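## Task

Lift the jars marked EGTA 2 M and EGTA 6 M off the cart and set both upright on the desk's mat. All other labelled containers must stay where they are, and the cart must remain standing. If any labelled container reaches the floor, the task fails; the robot toppling or ending up leaning also fails it.

## Robot and tools

ROBOT. An omnidirectional wheeled base carries a column about 1.7 m high. A carriage rides up it (lift_m) and holds two identical six-joint arms, each ending in a two-finger gripper. Each arm base sits roughly 0.57 m + lift_m off the floor; carriage parts hang about 0.15 m lower. A hand reaches 0.78 m from its shoulder but only about 0.38 m downward below its arm base. The hand is about 0.16 m long, 0.1 m wide (0.14 m opened); the wrist camera sticks out 0.11 m from the joint 6 axis on one side; fingertips taper to about 0.005 m thick and 0.02 m wide. Parked arm: joints 1-6 = 0, 0.05, 0.05, 1.45, 0, 0; with both parked the robot is about 0.85 m wide, 0.65 m long. Cameras: carriage_camera looks ahead, tilted about 20 degrees down; left_wrist_camera and right_wrist_camera look out past the fingertips. Images are 896x504.

FRAMES. Base frame (metres): origin on the floor beneath the base centre, x forward, y left, z up. left_hand and right_hand report, in this frame, the point between each hand's pads, plus quat_wxyz rotating base axes into hand axes (hand z runs along the fingers, hand y is the opening direction; hand pointing straight up with joints 1, 5, 6 at 0 gives (1, 0, 0, 0)). base_odometry is in the odometry frame, i.e. the base frame as it was at scene start; it counts wheel rotation, so slip appears as travel; heading in rad, left positive, -3.142 to 3.142. Turns and long strafes can leave a degree or two of unreported heading error.

move. Optional keys: base, joints, speeds, min_time_s, cameras. Motions in one call start together. base: an object with exactly one key, each a relative offset from where the base was last reported: translate_m (-2 to 2 m, forward +), strafe_m (-2 to 2 m, left +), rotate_rad (-6.3 to 6.3 rad, counter-clockwise +). joints: one flat object covering the lift and both arms, keyed by name, each value an absolute target: lift_m 0 to 1 m; left_joint1_rad/right_joint1_rad -2.617 to 3.054 (swing about vertical, 0 ahead, + left); joint2 0 to 3.141 (shoulder: 0 upper arm level backward, 1.57 vertical, 3.141 level forward); joint3 0 to 3.141 (elbow, 0 folded, 3.141 straight); joint4 -1.57 to 1.57 (wrist pitch, + raises fingertips); joint5 -1.57 to 1.57 (wrist yaw, + swings fingertips right, opposite to joint 1); joint6 -2.094 to 2.094 (roll, + clockwise viewed from the forearm); left_gripper_m/right_gripper_m 0 to 0.093 m pad gap. Tolerances for done: lift ±0.004, joint1 ±0.02, joint2 ±0.105, joint3 ±0.06, joint4 ±0.04, joint5 ±0.025, joint6 ±0.02, gripper ±0.004. Joints not named may still be driving to older targets. speeds caps this call only: translate_m and strafe_m 0.02-0.5 m/s, rotate_rad 0.05-1.57 rad/s, lift_m 0.08-0.25 m/s (defaults are the top values). min_time_s 0.1-8 s sets a floor on each arm and gripper motion's duration, making paths straighter. One action lasts at most 15 s; a base move ends as time_out after 14 s. cameras: list of names or "all"; omitted or null means all, [] none. Example: {"base": {"translate_m": 0.3}, "joints": {"lift_m": 0.5}, "speeds": {"translate_m": 0.2}}. An unknown key makes a call invalid; an out-of-range number gets it refused, and a refusal or a stop then cancels later move, wait and finished_scene calls in that reply. An empty move just reports.

wait: seconds 0 to 10, plus cameras; nothing new is commanded. zoom_image: camera and region [x0, y0, x1, y1] in pixels from the top-left, up to 504 by 504, of that camera's newest image. finished_scene: scene = the current scene's number; irreversible, and it judges the goal with the robot gone, so objects must stay put.

RESULTS. move reads done or the worst status. base_status/joint_status words: done (for the base, wheels turned the commanded amount, slip included), off_target (resting short, may keep pushing), contact_stop and time_out (target dropped, holding), not_followed (a safety check refused arm targets that would bring the arms within millimetres of each other; escape by resending one arm's six readings with joint 1 swung away, then the other arm later), limit_stop_at_motor_heat. on_its_own lists uncommanded actions; its held at values are targets. motor_effort is percent of maximum, bracket = peak this action, with sizeable per-motor error; a lift_m effort that keeps dropping while lowering means a hand or load is resting on something. Joint torques are total drive output, noisy, and joints 1-3 wrap at ±28 N m. The pictures line gives image order; images may lag the state slightly. Quiet or unchanged fields are omitted.

GRIPPING. On a firmly gripped rigid object the gripper reads up to 0.005 m under its width; closed on nothing it reads 0.000-0.002. Aim about 0.005 m under first-touch width for full force; release by commanding well above the reading. Hand readings can be off, usually high, worse at long reach; a level hand sags 7-25 cm with 1 kg. Moves of 0.1 m or more can stray a few cm without min_time_s.

AVOID. Tipping: keep the carriage low and loads close when driving; both arms forward with about 1.5 kg each can topple it; only images reveal a lean. The base stops on wheel contact but ignores arms; arms never stop on contact and spring to target once freed. Back off about 0.2 m to free a pressed base; never reverse under a table edge into the column. Do not let the arms strike or squeeze each other. Heat: stretched or loaded arms warm up even while idle; park on a MOTOR HOT warning, since 100 °C makes that arm go limp for 30-60 s (OVER-TEMPERATURE FAULT). No drops, slams, releasing moving items, knocking other containers, toppling the cart, or jars touching the floor. Camera calibration (K, distortion, T_world_to_cam into the base frame) is supplied but slightly inaccurate, especially for wrist cameras.

Each tool is called after ">>>" as name(argument=value, ...), one argument or row to a line, values as JSON.

## Session

>>> move(
)

Scene clock: 0.00 s.
Joint torques (N m): no reading
base_odometry: x=+0.000 y=+0.000 heading=+0.000
base_status: not commanded
joint_positions: lift_m=+0.300 left_joint1_rad=+0.005 left_joint2_rad=+0.063 left_joint3_rad=+0.036 left_joint4_rad=+1.440 left_joint5_rad=-0.025 left_joint6_rad=-0.026 left_gripper_m=+0.09396 right_joint1_rad=+0.007 right_joint2_rad=+0.030 right_joint3_rad=+0.039 right_joint4_rad=+1.440 right_joint5_rad=-0.019 right_joint6_rad=-0.003 right_gripper_m=+0.09396
joint_status: not commanded
motor_effort: lift_m=+40 drive_wheels=+4
left_hand: x=+0.2644 y=+0.3089 z=+1.3072 quat_wxyz=(+0.997, -0.014, +0.079, -0.010) (m; base frame)
right_hand: x=+0.2529 y=-0.3008 z=+1.3087 quat_wxyz=(+0.998, -0.010, +0.061, +0.003) (m; base frame)
pictures: carriage_camera, left_wrist_camera, right_wrist_camera
camera_calibration:
carriage_camera: T_world_to_cam=[[-0.0301167, -0.999264, -0.0237735, 0.0346004], [-0.352417, 0.0328724, -0.935266, 1.25939], [0.935359, -0.0197889, -0.353147, 0.333332], [0, 0, 0, 1]] pos_world=[0.133088, -0.000228057, 1.2964]
left_wrist_camera: T_world_to_cam=[[-0.00638314, -0.999939, 0.00898196, 0.300769], [0.696373, -0.0108911, -0.717597, 0.761213], [0.717651, 0.00167428, 0.696401, -0.978567], [0, 0, 0, 1]] pos_world=[0.174102, 0.31068, 1.22502]
right_wrist_camera: T_world_to_cam=[[0.0705529, -0.997508, 0.00073368, -0.3148], [0.755808, 0.0529776, -0.652647, 0.685796], [0.650982, 0.0466007, 0.757662, -1.01913], [0, 0, 0, 1]] pos_world=[0.167317, -0.302855, 1.21997]

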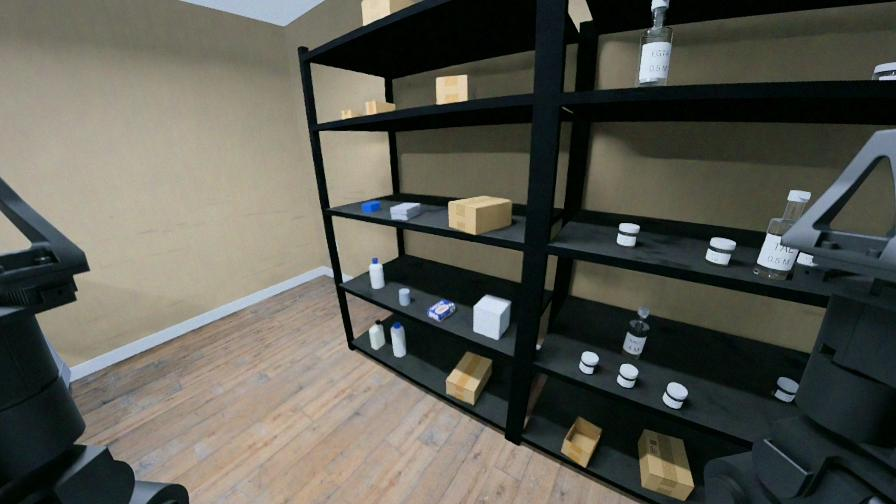

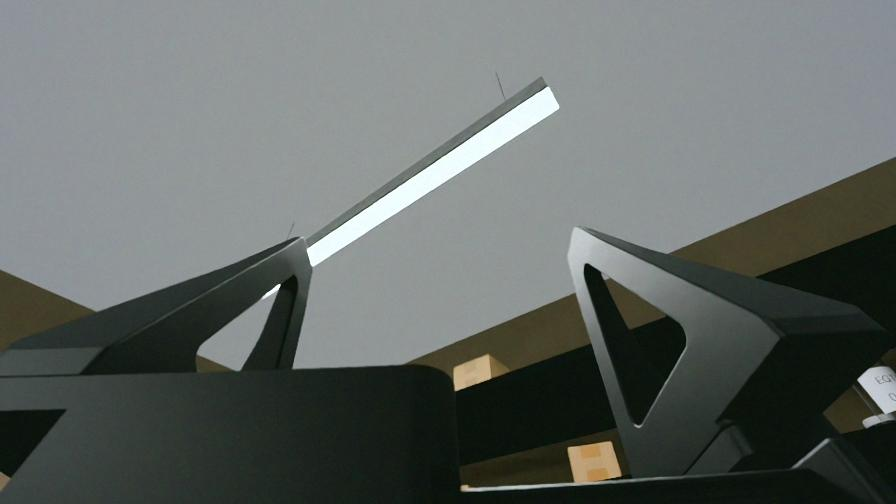

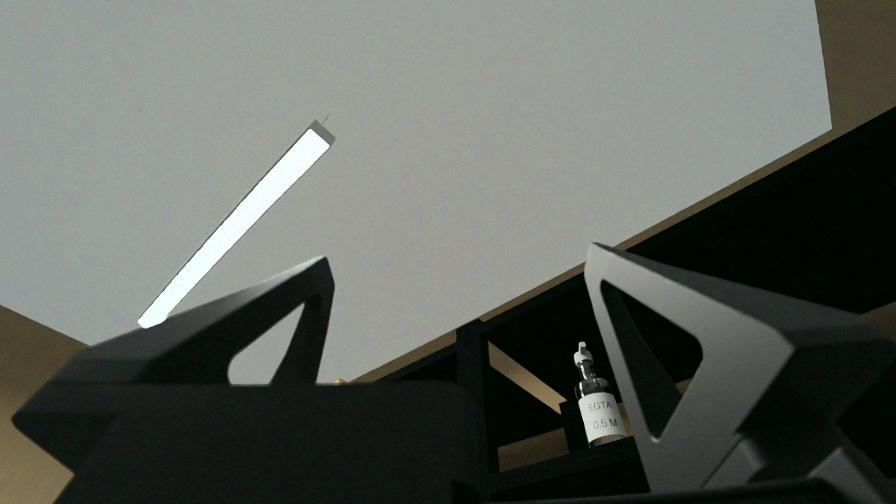

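Look around.

>>> move(
  base={"rotate_rad": 1.2},
  cameras=["carriage_camera"],
)

>>> move(
  base={"rotate_rad": 1.2},
  cameras=["carriage_camera"],
)

>>> move(
  base={"rotate_rad": 1.2},
  cameras=["carriage_camera"],
)

>>> move(
  base={"rotate_rad": 1.2},
  cameras=["carriage_camera"],
)

Scene clock: 3.33 s.
move: done
base_status: done
motor_effort: lift_m=+40(40) drive_wheels=+8(21)
pictures: carriage_camera
camera_calibration:
carriage_camera: T_world_to_cam=[[-0.0301167, -0.999264, -0.0237735, 0.0346004], [-0.352417, 0.0328724, -0.935266, 1.25939], [0.935359, -0.0197889, -0.353147, 0.333332], [0, 0, 0, 1]]

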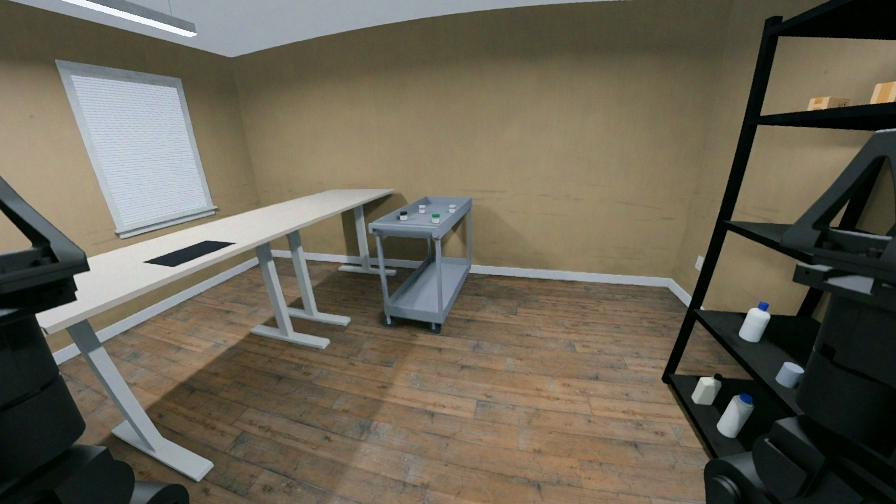

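Scene clock: 6.07 s.
move: done
base_status: done
motor_effort: lift_m=+39(41) drive_wheels=+8(20)
pictures: carriage_camera
camera_calibration:
carriage_camera: T_world_to_cam=[[-0.0301167, -0.999264, -0.0237735, 0.0346004], [-0.352417, 0.0328724, -0.935266, 1.25939], [0.935359, -0.0197889, -0.353147, 0.333332], [0, 0, 0, 1]]

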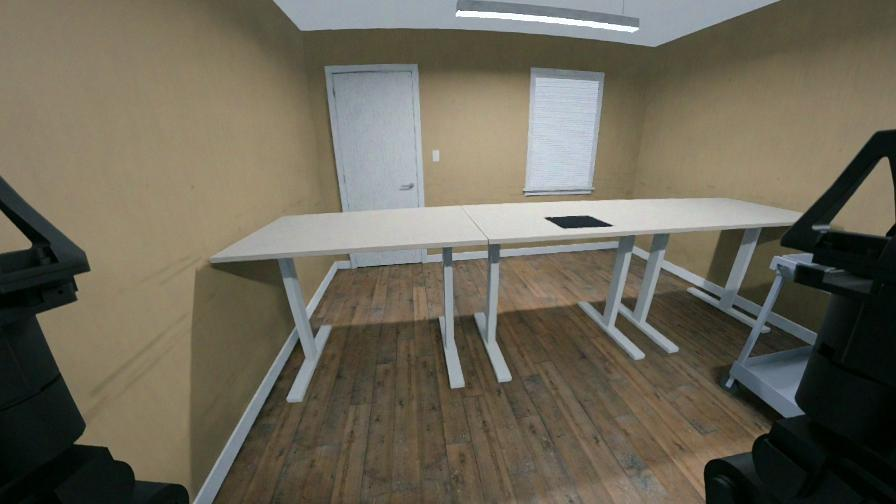

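Scene clock: 8.80 s.
move: done
base_status: done
motor_effort: lift_m=+40(40) drive_wheels=+8(20)
pictures: carriage_camera
camera_calibration:
carriage_camera: T_world_to_cam=[[-0.0301167, -0.999264, -0.0237735, 0.0346004], [-0.352417, 0.0328724, -0.935266, 1.25939], [0.935359, -0.0197889, -0.353147, 0.333332], [0, 0, 0, 1]]

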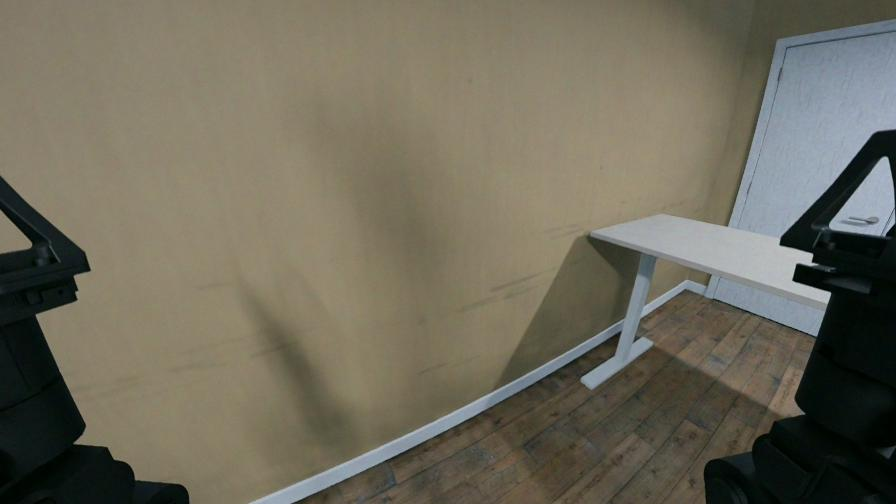

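Scene clock: 11.53 s.
Joint torques (N m): left_arm=[-0.42 4.21 5.27 -0.24 0.02 -0.04] | right_arm=[0.1 3.34 6.35 -0.2 0.09 0.06]
move: done
base_odometry: x=+0.000 y=+0.000 heading=-1.484
base_status: done
joint_positions: lift_m=+0.300 left_joint1_rad=+0.005 left_joint2_rad=+0.063 left_joint3_rad=+0.036 left_joint4_rad=+1.438 left_joint5_rad=-0.025 left_joint6_rad=-0.026 left_gripper_m=+0.09398 right_joint1_rad=+0.007 right_joint2_rad=+0.030 right_joint3_rad=+0.039 right_joint4_rad=+1.439 right_joint5_rad=-0.019 right_joint6_rad=-0.003 right_gripper_m=+0.09398
motor_effort: lift_m=+40(41) drive_wheels=+8(18)
left_hand: x=+0.2649 y=+0.3089 z=+1.3071 quat_wxyz=(+0.997, -0.014, +0.080, -0.010) (m; base frame)
right_hand: x=+0.2533 y=-0.3008 z=+1.3087 quat_wxyz=(+0.998, -0.010, +0.062, +0.003) (m; base frame)
pictures: carriage_camera
camera_calibration:
carriage_camera: T_world_to_cam=[[-0.0301167, -0.999264, -0.0237735, 0.0346004], [-0.352417, 0.0328724, -0.935266, 1.25939], [0.935359, -0.0197889, -0.353147, 0.333332], [0, 0, 0, 1]]

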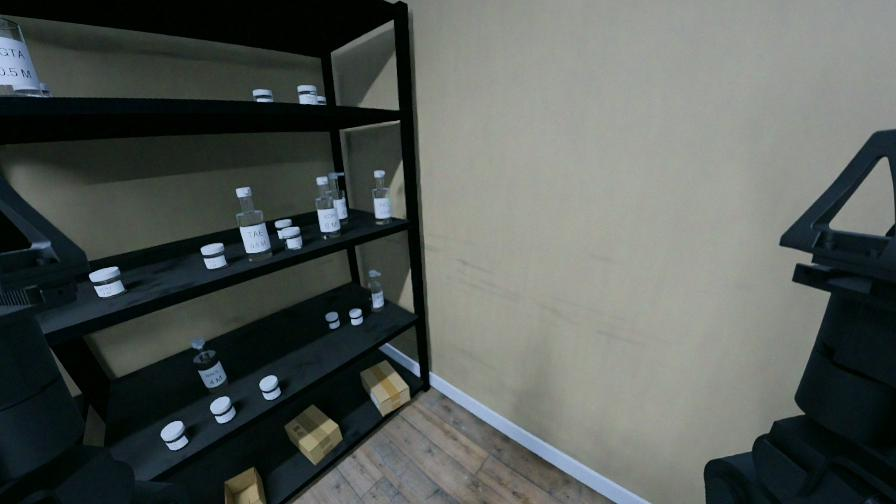

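>>> move(
  base={"rotate_rad": 2.68},
  cameras=["carriage_camera"],
)

>>> zoom_image(
  camera="carriage_camera",
  region=[340, 170, 520, 340],
)

Scene clock: 16.23 s.
Joint torques (N m): left_arm=[-0.39 4.19 5.3 -0.21 0.02 -0.04] | right_arm=[0.31 3.33 6.37 -0.17 0.08 0.06]
move: done
base_odometry: x=+0.000 y=+0.000 heading=+1.195
base_status: done
joint_positions: lift_m=+0.300 left_joint1_rad=+0.005 left_joint2_rad=+0.063 left_joint3_rad=+0.036 left_joint4_rad=+1.435 left_joint5_rad=-0.025 left_joint6_rad=-0.026 left_gripper_m=+0.09400 right_joint1_rad=+0.007 right_joint2_rad=+0.030 right_joint3_rad=+0.039 right_joint4_rad=+1.437 right_joint5_rad=-0.019 right_joint6_rad=-0.003 right_gripper_m=+0.09400
motor_effort: lift_m=+41(41) drive_wheels=+8(21)
left_hand: x=+0.2655 y=+0.3089 z=+1.3070 quat_wxyz=(+0.997, -0.014, +0.081, -0.009) (m; base frame)
right_hand: x=+0.2536 y=-0.3008 z=+1.3086 quat_wxyz=(+0.998, -0.010, +0.062, +0.003) (m; base frame)
pictures: carriage_camera
camera_calibration:
carriage_camera: T_world_to_cam=[[-0.0301167, -0.999264, -0.0237735, 0.0346004], [-0.352417, 0.0328724, -0.935266, 1.25939], [0.935359, -0.0197889, -0.353147, 0.333332], [0, 0, 0, 1]]

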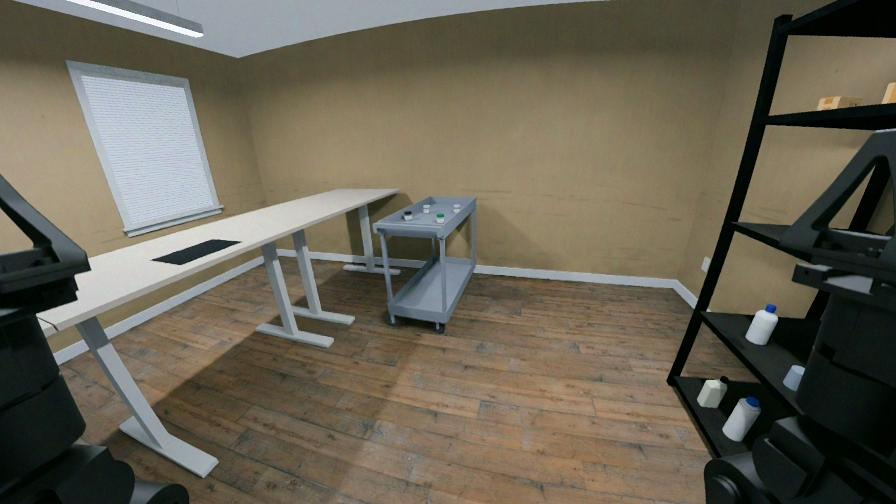

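Scaled by 2.800.

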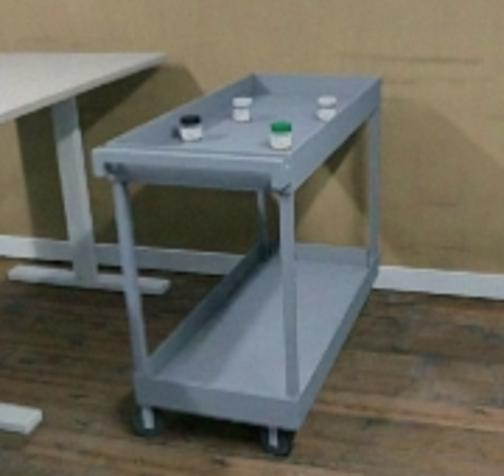

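>>> move(
  base={"rotate_rad": 1.25},
  cameras=[],
)

>>> move(
  base={"strafe_m": -1.5},
  cameras=["carriage_camera"],
)

Scene clock: 23.27 s.
move: done
base_status: done
motor_effort: lift_m=+40(41) drive_wheels=+8(19)
pictures: none

Scene clock: 28.53 s.
Joint torques (N m): left_arm=[-0.42 4.15 5.29 -0.22 -0.01 -0.04] | right_arm=[0.21 3.34 6.37 -0.18 0.12 0.07]
move: done
base_odometry: x=+0.961 y=+1.151 heading=+2.446
base_status: done
joint_positions: lift_m=+0.300 left_joint1_rad=+0.005 left_joint2_rad=+0.063 left_joint3_rad=+0.036 left_joint4_rad=+1.435 left_joint5_rad=-0.025 left_joint6_rad=-0.026 left_gripper_m=+0.09400 right_joint1_rad=+0.007 right_joint2_rad=+0.030 right_joint3_rad=+0.039 right_joint4_rad=+1.438 right_joint5_rad=-0.019 right_joint6_rad=-0.003 right_gripper_m=+0.09400
motor_effort: lift_m=+40(41) drive_wheels=-4(25)
left_hand: x=+0.2655 y=+0.3089 z=+1.3070 quat_wxyz=(+0.997, -0.014, +0.081, -0.009) (m; base frame)
right_hand: x=+0.2535 y=-0.3008 z=+1.3087 quat_wxyz=(+0.998, -0.010, +0.062, +0.003) (m; base frame)
pictures: carriage_camera
camera_calibration:
carriage_camera: T_world_to_cam=[[-0.0301167, -0.999264, -0.0237735, 0.0346004], [-0.352417, 0.0328724, -0.935266, 1.25939], [0.935359, -0.0197889, -0.353147, 0.333332], [0, 0, 0, 1]]

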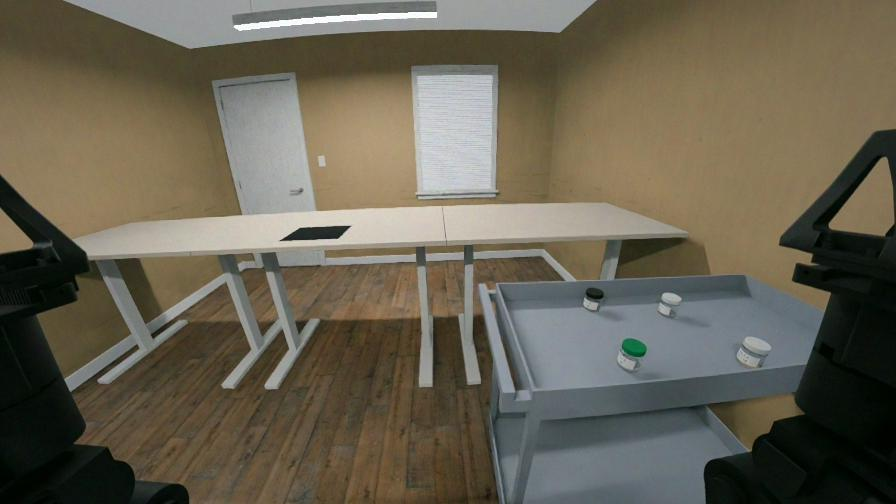

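>>> zoom_image(
  camera="carriage_camera",
  region=[560, 270, 800, 390],
)

>>> zoom_image(
  camera="carriage_camera",
  region=[730, 320, 790, 380],
)

>>> zoom_image(
  camera="carriage_camera",
  region=[600, 330, 660, 380],
)

>>> zoom_image(
  camera="carriage_camera",
  region=[570, 280, 620, 320],
)

>>> zoom_image(
  camera="carriage_camera",
  region=[645, 280, 695, 325],
)

Scaled by 2.100.

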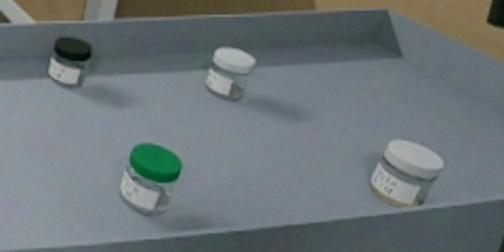

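Scaled by 8.400.

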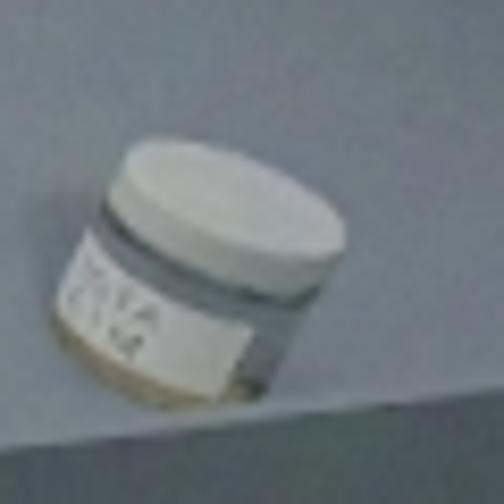

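Scaled by 8.400.

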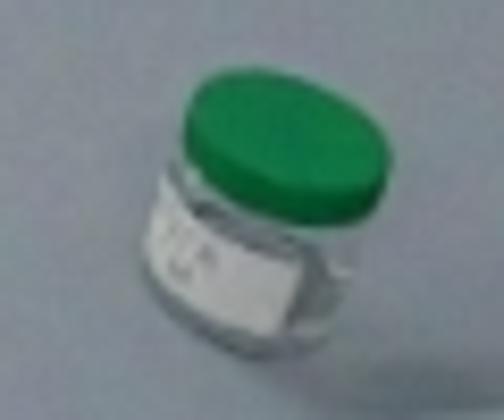

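Scaled by 10.080.

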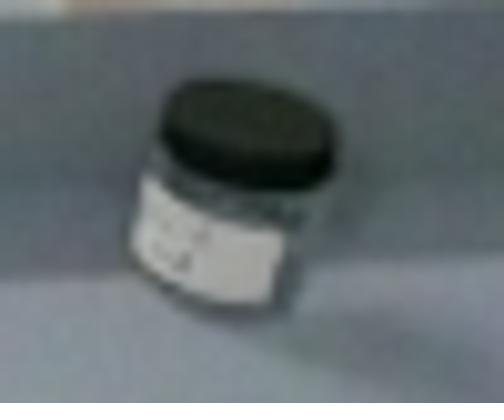

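Scaled by 10.080.

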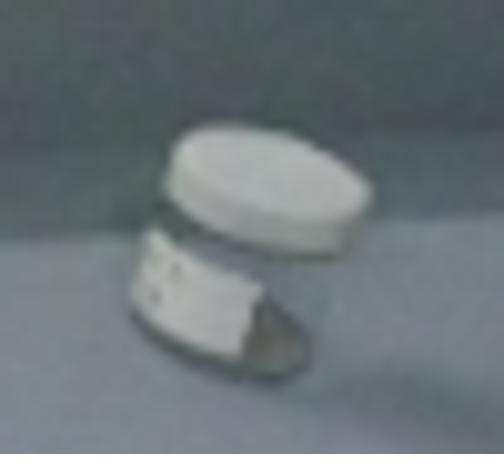

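>>> move(
  base={"strafe_m": -0.65},
)

>>> zoom_image(
  camera="carriage_camera",
  region=[300, 270, 600, 420],
)

Scene clock: 33.60 s.
Joint torques (N m): left_arm=[-0.55 4.18 5.27 -0.22 0.02 -0.04] | right_arm=[0.17 3.34 6.35 -0.19 0.1 0.06]
move: done
base_odometry: x=+1.377 y=+1.651 heading=+2.446
base_status: done
joint_positions: lift_m=+0.300 left_joint1_rad=+0.006 left_joint2_rad=+0.063 left_joint3_rad=+0.036 left_joint4_rad=+1.436 left_joint5_rad=-0.025 left_joint6_rad=-0.026 left_gripper_m=+0.09400 right_joint1_rad=+0.008 right_joint2_rad=+0.030 right_joint3_rad=+0.039 right_joint4_rad=+1.438 right_joint5_rad=-0.019 right_joint6_rad=-0.003 right_gripper_m=+0.09400
motor_effort: lift_m=+40(41) drive_wheels=-3(23)
left_hand: x=+0.2653 y=+0.3089 z=+1.3070 quat_wxyz=(+0.997, -0.014, +0.081, -0.009) (m; base frame)
right_hand: x=+0.2534 y=-0.3008 z=+1.3087 quat_wxyz=(+0.998, -0.010, +0.062, +0.003) (m; base frame)
pictures: carriage_camera, left_wrist_camera, right_wrist_camera
camera_calibration:
carriage_camera: T_world_to_cam=[[-0.0301167, -0.999264, -0.0237735, 0.0346004], [-0.352417, 0.0328724, -0.935266, 1.25939], [0.935359, -0.0197889, -0.353147, 0.333332], [0, 0, 0, 1]]
left_wrist_camera: T_world_to_cam=[[-0.00596734, -0.999941, 0.00902623, 0.30063], [0.693635, -0.0106409, -0.720248, 0.764576], [0.720302, 0.00196295, 0.693658, -0.976334], [0, 0, 0, 1]]
right_wrist_camera: T_world_to_cam=[[0.0709349, -0.997481, 0.000589019, -0.314722], [0.754292, 0.0532544, -0.654376, 0.688059], [0.652696, 0.0468624, 0.756169, -1.01785], [0, 0, 0, 1]]

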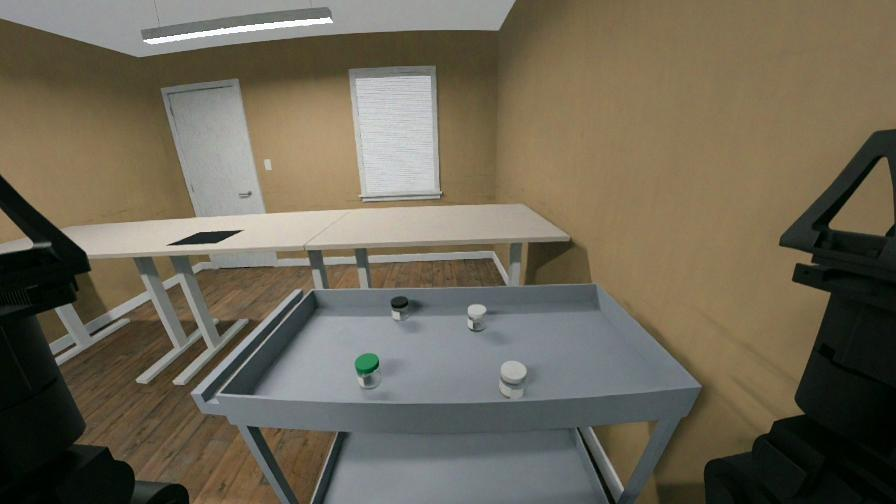

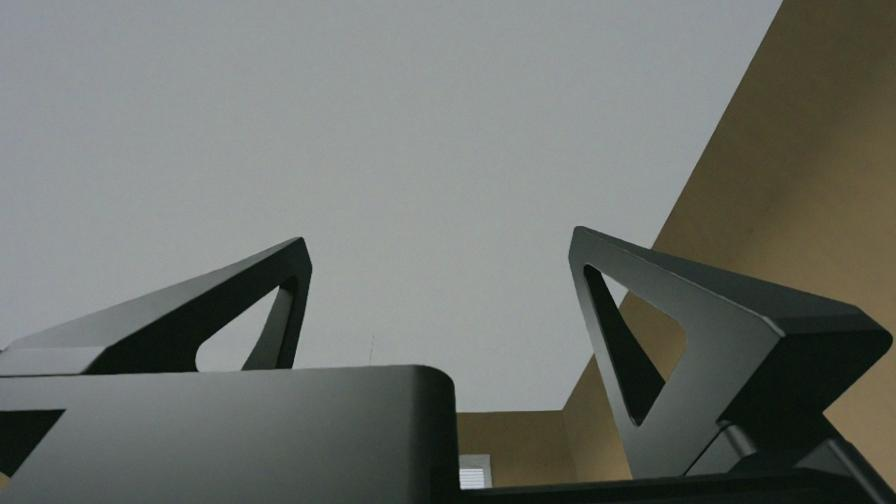

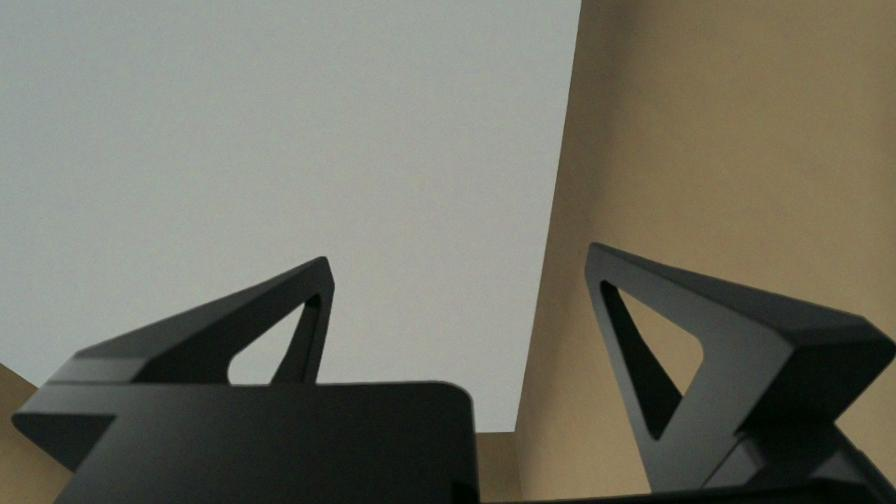

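Scaled by 1.680.

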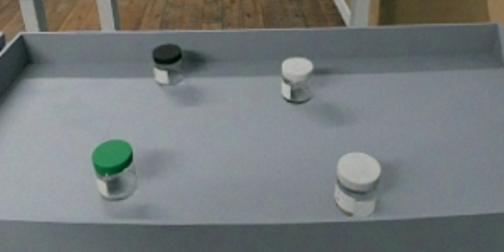

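>>> move(
  joints={"lift_m":0.4,"left_joint1_rad":-0.4,"left_joint2_rad":1.4,"left_joint3_rad":1.3,"left_joint4_rad":-0.7,"left_joint5_rad":0.0,"left_joint6_rad":0.0},
  min_time_s=2,
)

>>> zoom_image(
  camera="left_wrist_camera",
  region=[300, 100, 800, 400],
)

Scene clock: 38.50 s.
Joint torques (N m): left_arm=[-1.01 -5.86 9.52 1.48 0.13 0.11] | right_arm=[0.17 3.34 6.35 -0.19 0.09 0.07]
move: done
base_odometry: x=+1.377 y=+1.651 heading=+2.446
joint_positions: lift_m=+0.400 left_joint1_rad=-0.393 left_joint2_rad=+1.394 left_joint3_rad=+1.263 left_joint4_rad=-0.694 left_joint5_rad=-0.012 left_joint6_rad=-0.016 left_gripper_m=+0.09400 right_joint1_rad=+0.008 right_joint2_rad=+0.030 right_joint3_rad=+0.039 right_joint4_rad=+1.438 right_joint5_rad=-0.019 right_joint6_rad=-0.003 right_gripper_m=+0.09400
joint_status: all done
motor_effort: lift_m=+42(51) drive_wheels=-3(8)
left_hand: x=+0.5844 y=+0.1564 z=+1.2010 quat_wxyz=(+0.358, +0.173, +0.915, -0.068) (m; base frame)
right_hand: x=+0.2534 y=-0.3008 z=+1.4085 quat_wxyz=(+0.998, -0.010, +0.062, +0.003) (m; base frame)
pictures: carriage_camera, left_wrist_camera, right_wrist_camera
camera_calibration:
carriage_camera: T_world_to_cam=[[-0.0301167, -0.999264, -0.0237735, 0.0369728], [-0.352417, 0.0328724, -0.935266, 1.35272], [0.935359, -0.0197889, -0.353147, 0.368573], [0, 0, 0, 1]]
left_wrist_camera: T_world_to_cam=[[-0.385541, -0.922672, 0.00586601, 0.36452], [-0.917978, 0.382922, -0.103375, 0.604705], [0.0931347, -0.0452401, -0.994625, 1.26926], [0, 0, 0, 1]]
right_wrist_camera: T_world_to_cam=[[0.0709349, -0.997481, 0.000589019, -0.314781], [0.754292, 0.0532544, -0.654376, 0.75336], [0.652696, 0.0468624, 0.756169, -1.09331], [0, 0, 0, 1]]

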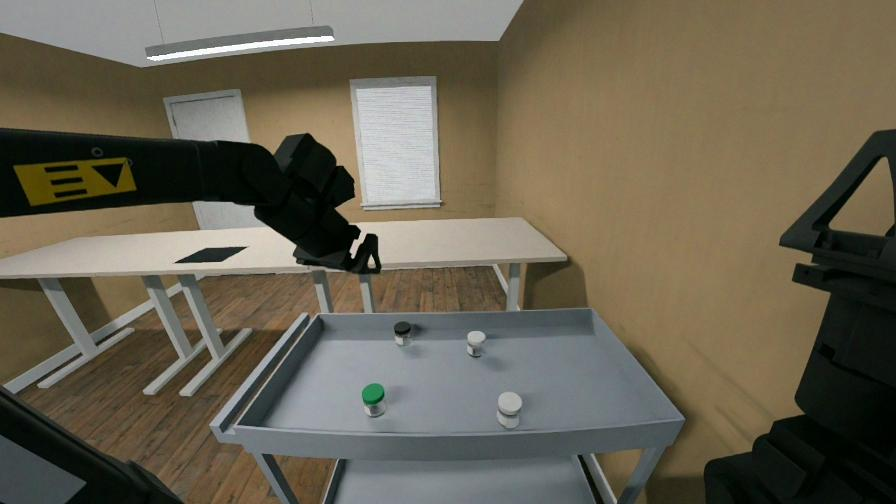

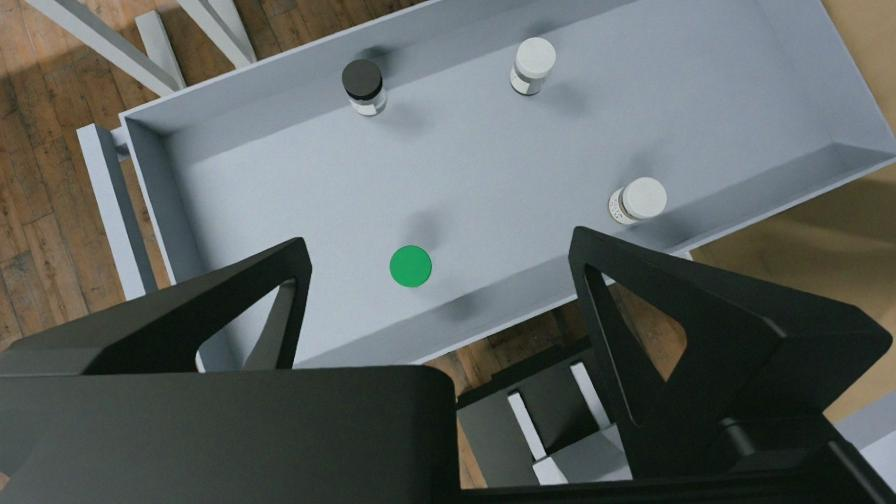

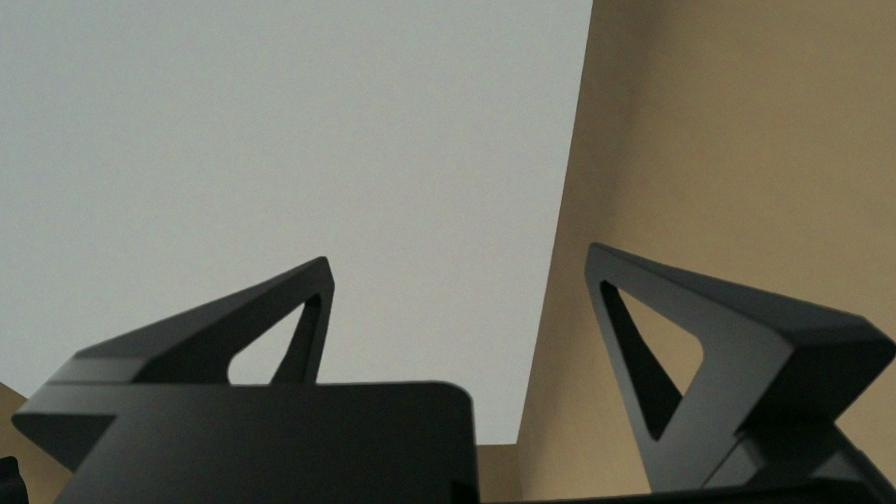

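Scaled by 1.008.

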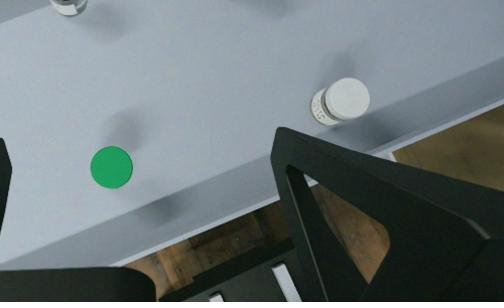

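>>> move(
  base={"strafe_m": 0.35},
  joints={"lift_m":0.1,"left_joint1_rad":-0.2,"left_joint2_rad":1.68,"left_joint3_rad":1.3,"left_joint4_rad":0.35,"left_joint5_rad":0.9,"left_joint6_rad":0.0},
  min_time_s=3,
  cameras=["left_wrist_camera","carriage_camera"],
)

>>> zoom_image(
  camera="left_wrist_camera",
  region=[300, 0, 804, 304],
)

Scene clock: 46.27 s.
Joint torques (N m): left_arm=[0.14 -8.51 8.54 1.83 0.14 0.1] | right_arm=[0.25 3.36 6.37 -0.19 0.09 0.07]
move: done
base_odometry: x=+1.153 y=+1.382 heading=+2.447
base_status: done
joint_positions: lift_m=+0.100 left_joint1_rad=-0.207 left_joint2_rad=+1.670 left_joint3_rad=+1.276 left_joint4_rad=+0.329 left_joint5_rad=+0.887 left_joint6_rad=-0.015 left_gripper_m=+0.09400 right_joint1_rad=+0.007 right_joint2_rad=+0.030 right_joint3_rad=+0.039 right_joint4_rad=+1.438 right_joint5_rad=-0.019 right_joint6_rad=-0.003 right_gripper_m=+0.09400
joint_status: all done
motor_effort: lift_m=+36(37) drive_wheels=-5(21)
left_hand: x=+0.6625 y=+0.0757 z=+1.0071 quat_wxyz=(+0.579, +0.355, +0.628, -0.379) (m; base frame)
right_hand: x=+0.2534 y=-0.3008 z=+1.1090 quat_wxyz=(+0.998, -0.010, +0.062, +0.002) (m; base frame)
pictures: carriage_camera, left_wrist_camera
camera_calibration:
carriage_camera: T_world_to_cam=[[-0.0301167, -0.999264, -0.0237735, 0.0298538], [-0.352417, 0.0328724, -0.935266, 1.07266], [0.935359, -0.0197889, -0.353147, 0.262824], [0, 0, 0, 1]]
left_wrist_camera: T_world_to_cam=[[-0.894879, -0.443279, 0.0519108, 0.576081], [-0.315879, 0.546892, -0.775325, 0.952609], [0.315296, -0.71022, -0.629425, 0.600831], [0, 0, 0, 1]]

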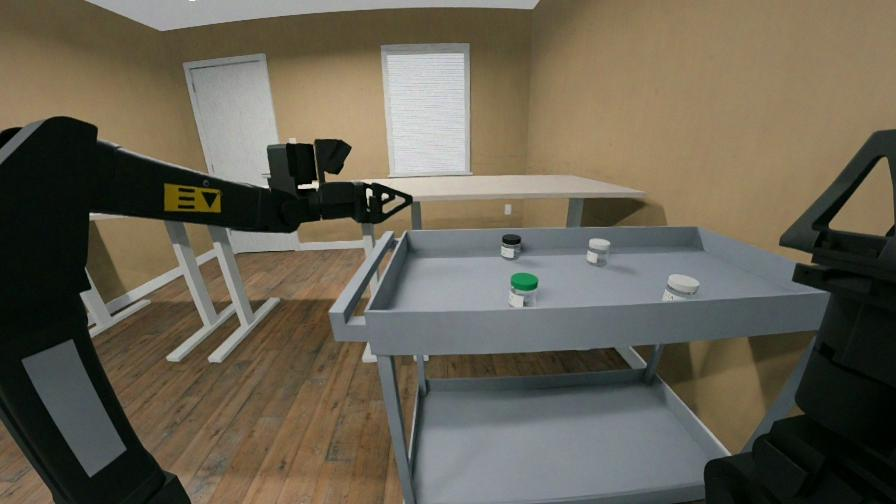

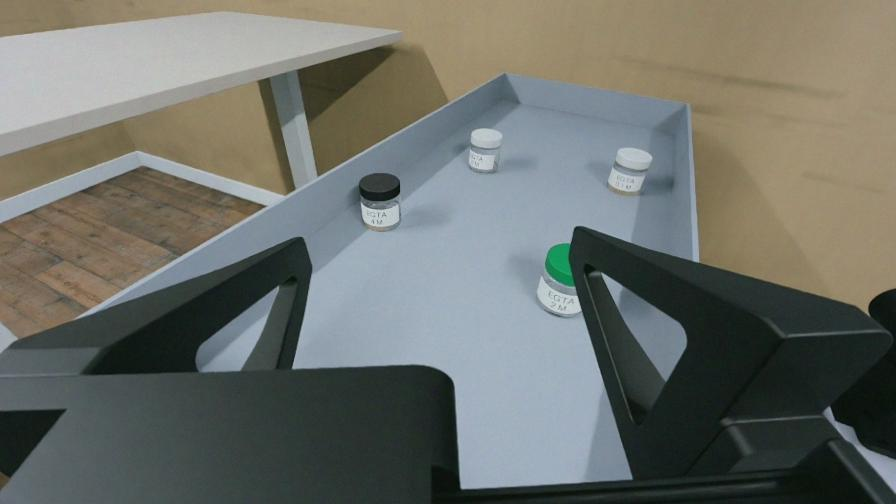

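Scaled by 1.000.

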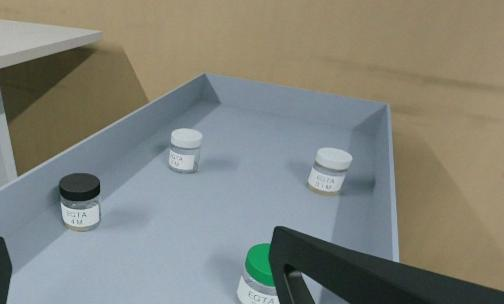

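>>> zoom_image(
  camera="left_wrist_camera",
  region=[450, 110, 530, 190],
)

>>> zoom_image(
  camera="left_wrist_camera",
  region=[590, 130, 670, 210],
)

Scaled by 6.300.

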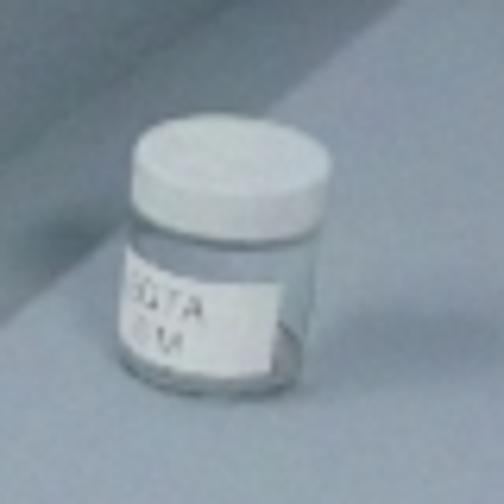

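Scaled by 6.300.

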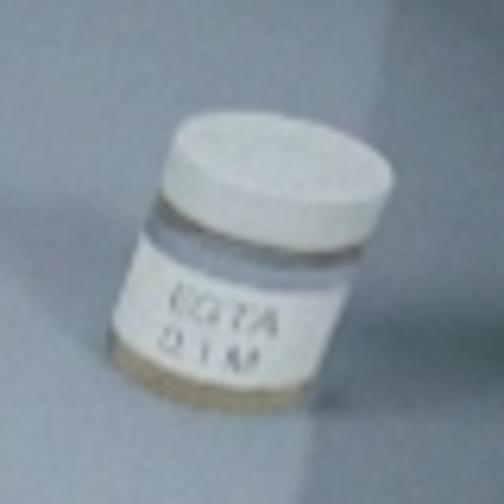

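>>> move(
  base={"strafe_m": -0.35},
  joints={"lift_m":0.3},
  cameras=[],
)

>>> move(
  joints={"left_joint1_rad":-0.27,"left_joint2_rad":2.005,"left_joint3_rad":1.525,"left_joint4_rad":-0.807,"left_joint5_rad":0,"left_joint6_rad":0},
  min_time_s=2.5,
  cameras=["left_wrist_camera","carriage_camera"],
)

Scene clock: 52.97 s.
move: done
base_status: done
joint_status: all done
motor_effort: lift_m=+42(51) drive_wheels=-5(24)
pictures: none

Scene clock: 55.80 s.
Joint torques (N m): left_arm=[-1.03 -10.7 8.62 0.69 -0.11 0.09] | right_arm=[0.16 3.34 6.38 -0.2 0.09 0.06]
move: done
base_odometry: x=+1.377 y=+1.651 heading=+2.448
joint_positions: lift_m=+0.300 left_joint1_rad=-0.263 left_joint2_rad=+1.994 left_joint3_rad=+1.491 left_joint4_rad=-0.799 left_joint5_rad=+0.013 left_joint6_rad=-0.014 left_gripper_m=+0.09400 right_joint1_rad=+0.008 right_joint2_rad=+0.030 right_joint3_rad=+0.039 right_joint4_rad=+1.439 right_joint5_rad=-0.020 right_joint6_rad=-0.003 right_gripper_m=+0.09400
joint_status: all done
motor_effort: lift_m=+43(43) drive_wheels=-4(5)
left_hand: x=+0.6443 y=+0.1886 z=+0.9324 quat_wxyz=(+0.132, +0.124, +0.983, -0.025) (m; base frame)
right_hand: x=+0.2533 y=-0.3008 z=+1.3085 quat_wxyz=(+0.998, -0.010, +0.062, +0.003) (m; base frame)
pictures: carriage_camera, left_wrist_camera
camera_calibration:
carriage_camera: T_world_to_cam=[[-0.0301167, -0.999264, -0.0237735, 0.0345956], [-0.352417, 0.0328724, -0.935266, 1.2592], [0.935359, -0.0197889, -0.353147, 0.333261], [0, 0, 0, 1]]
left_wrist_camera: T_world_to_cam=[[-0.26686, -0.963251, 0.0305421, 0.327076], [-0.894527, 0.259364, 0.364076, 0.191877], [-0.358618, 0.0698364, -0.930868, 1.20783], [0, 0, 0, 1]]

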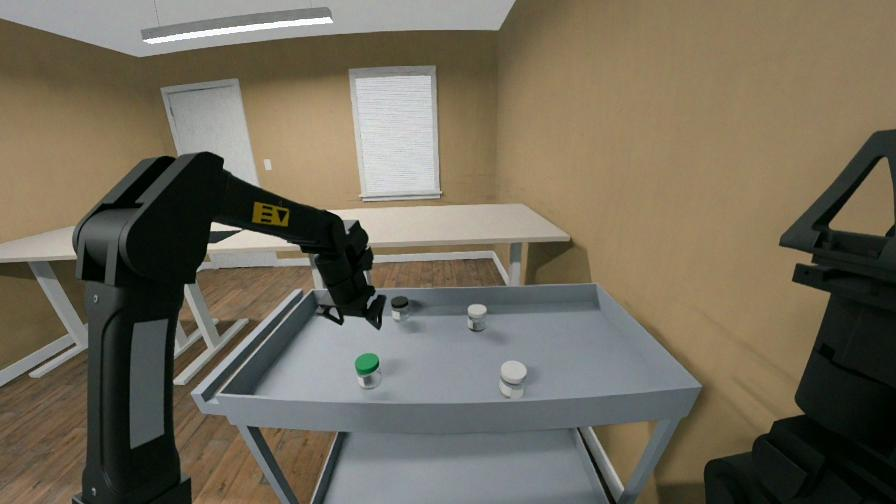

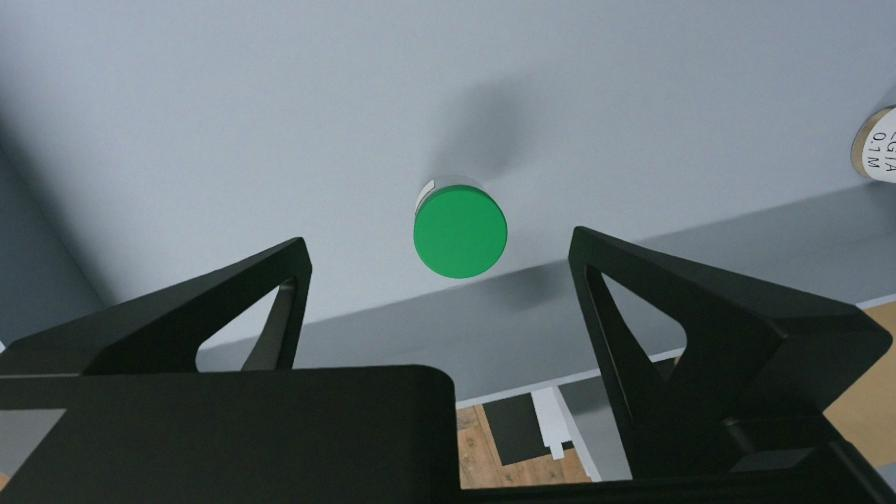

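>>> move(
  joints={"left_joint1_rad":-0.295,"left_joint2_rad":2.122,"left_joint3_rad":1.382,"left_joint4_rad":-0.567},
  min_time_s=2,
  cameras=["left_wrist_camera"],
)

Scene clock: 59.67 s.
Joint torques (N m): left_arm=[-1.03 -11.32 4.53 0.91 -0.1 0.1] | right_arm=[0.16 3.36 6.39 -0.2 0.1 0.06]
move: done
base_odometry: x=+1.377 y=+1.651 heading=+2.448
joint_positions: lift_m=+0.300 left_joint1_rad=-0.288 left_joint2_rad=+2.111 left_joint3_rad=+1.394 left_joint4_rad=-0.583 left_joint5_rad=+0.012 left_joint6_rad=-0.014 left_gripper_m=+0.09400 right_joint1_rad=+0.008 right_joint2_rad=+0.030 right_joint3_rad=+0.039 right_joint4_rad=+1.439 right_joint5_rad=-0.020 right_joint6_rad=-0.003 right_gripper_m=+0.09400
joint_status: all done
motor_effort: lift_m=+43(43) drive_wheels=-4(5)
left_hand: x=+0.6490 y=+0.1758 z=+0.8678 quat_wxyz=(+0.132, +0.136, +0.981, -0.026) (m; base frame)
right_hand: x=+0.2533 y=-0.3008 z=+1.3085 quat_wxyz=(+0.998, -0.010, +0.062, +0.003) (m; base frame)
pictures: left_wrist_camera
camera_calibration:
left_wrist_camera: T_world_to_cam=[[-0.291046, -0.956267, 0.0290634, 0.333745], [-0.888272, 0.281385, 0.363036, 0.215936], [-0.355337, 0.0798441, -0.931322, 1.14683], [0, 0, 0, 1]]

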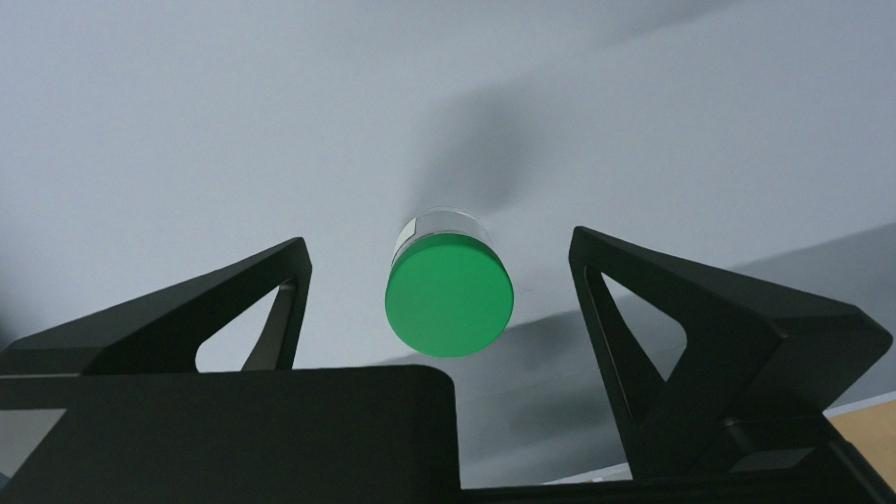

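>>> move(
  joints={"left_joint1_rad":-0.3,"left_joint2_rad":2.18,"left_joint3_rad":1.18,"left_joint4_rad":-0.33},
  min_time_s=2,
  cameras=["left_wrist_camera","carriage_camera"],
)

>>> zoom_image(
  camera="carriage_camera",
  region=[280, 270, 480, 410],
)

Scene clock: 62.53 s.
Joint torques (N m): left_arm=[-1.03 -10.91 3.84 0.93 -0.1 0.1] | right_arm=[0.16 3.34 6.38 -0.2 0.09 0.06]
move: done
base_odometry: x=+1.377 y=+1.651 heading=+2.448
joint_positions: lift_m=+0.300 left_joint1_rad=-0.293 left_joint2_rad=+2.169 left_joint3_rad=+1.191 left_joint4_rad=-0.346 left_joint5_rad=+0.012 left_joint6_rad=-0.014 left_gripper_m=+0.09400 right_joint1_rad=+0.008 right_joint2_rad=+0.030 right_joint3_rad=+0.039 right_joint4_rad=+1.439 right_joint5_rad=-0.020 right_joint6_rad=-0.003 right_gripper_m=+0.09400
joint_status: all done
motor_effort: lift_m=+42(43) drive_wheels=-4(5)
left_hand: x=+0.6195 y=+0.1824 z=+0.8042 quat_wxyz=(+0.121, +0.139, +0.983, -0.025) (m; base frame)
right_hand: x=+0.2533 y=-0.3008 z=+1.3085 quat_wxyz=(+0.998, -0.010, +0.062, +0.003) (m; base frame)
pictures: carriage_camera, left_wrist_camera
camera_calibration:
carriage_camera: T_world_to_cam=[[-0.0301167, -0.999264, -0.0237735, 0.0345956], [-0.352417, 0.0328724, -0.935266, 1.2592], [0.935359, -0.0197889, -0.353147, 0.333261], [0, 0, 0, 1]]
left_wrist_camera: T_world_to_cam=[[-0.295125, -0.955011, 0.0292286, 0.335478], [-0.878397, 0.283231, 0.384966, 0.186807], [-0.375926, 0.0879389, -0.922468, 1.08071], [0, 0, 0, 1]]

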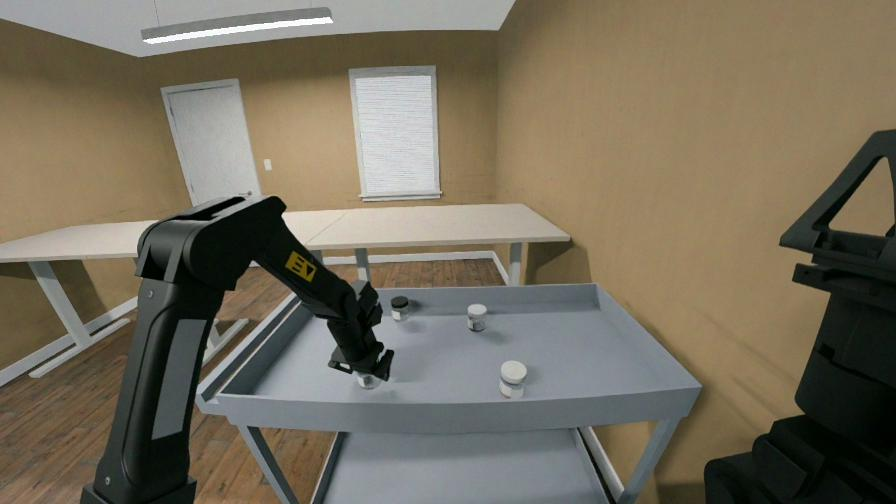

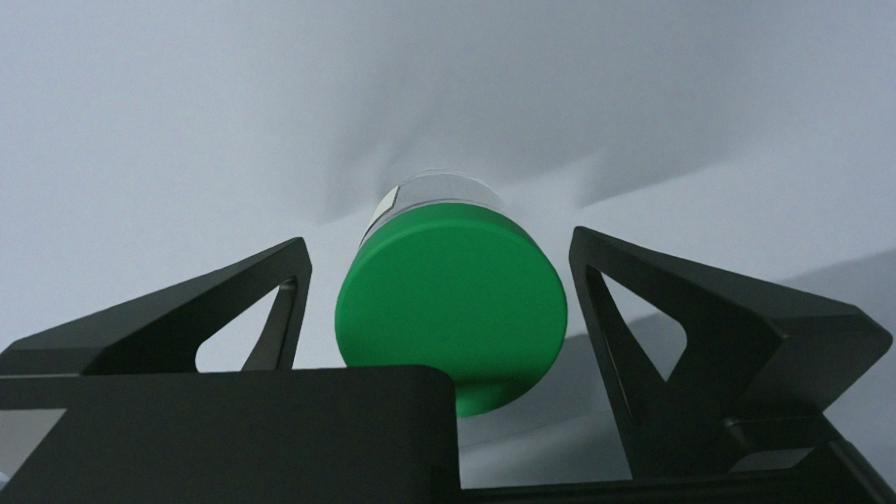

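Scaled by 2.520.

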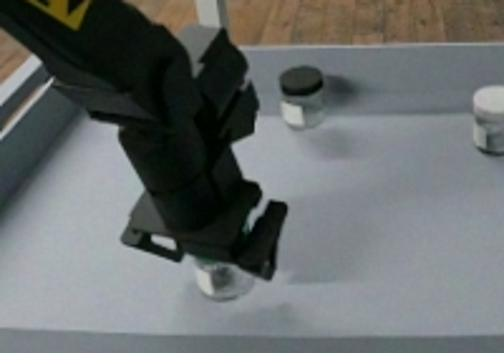

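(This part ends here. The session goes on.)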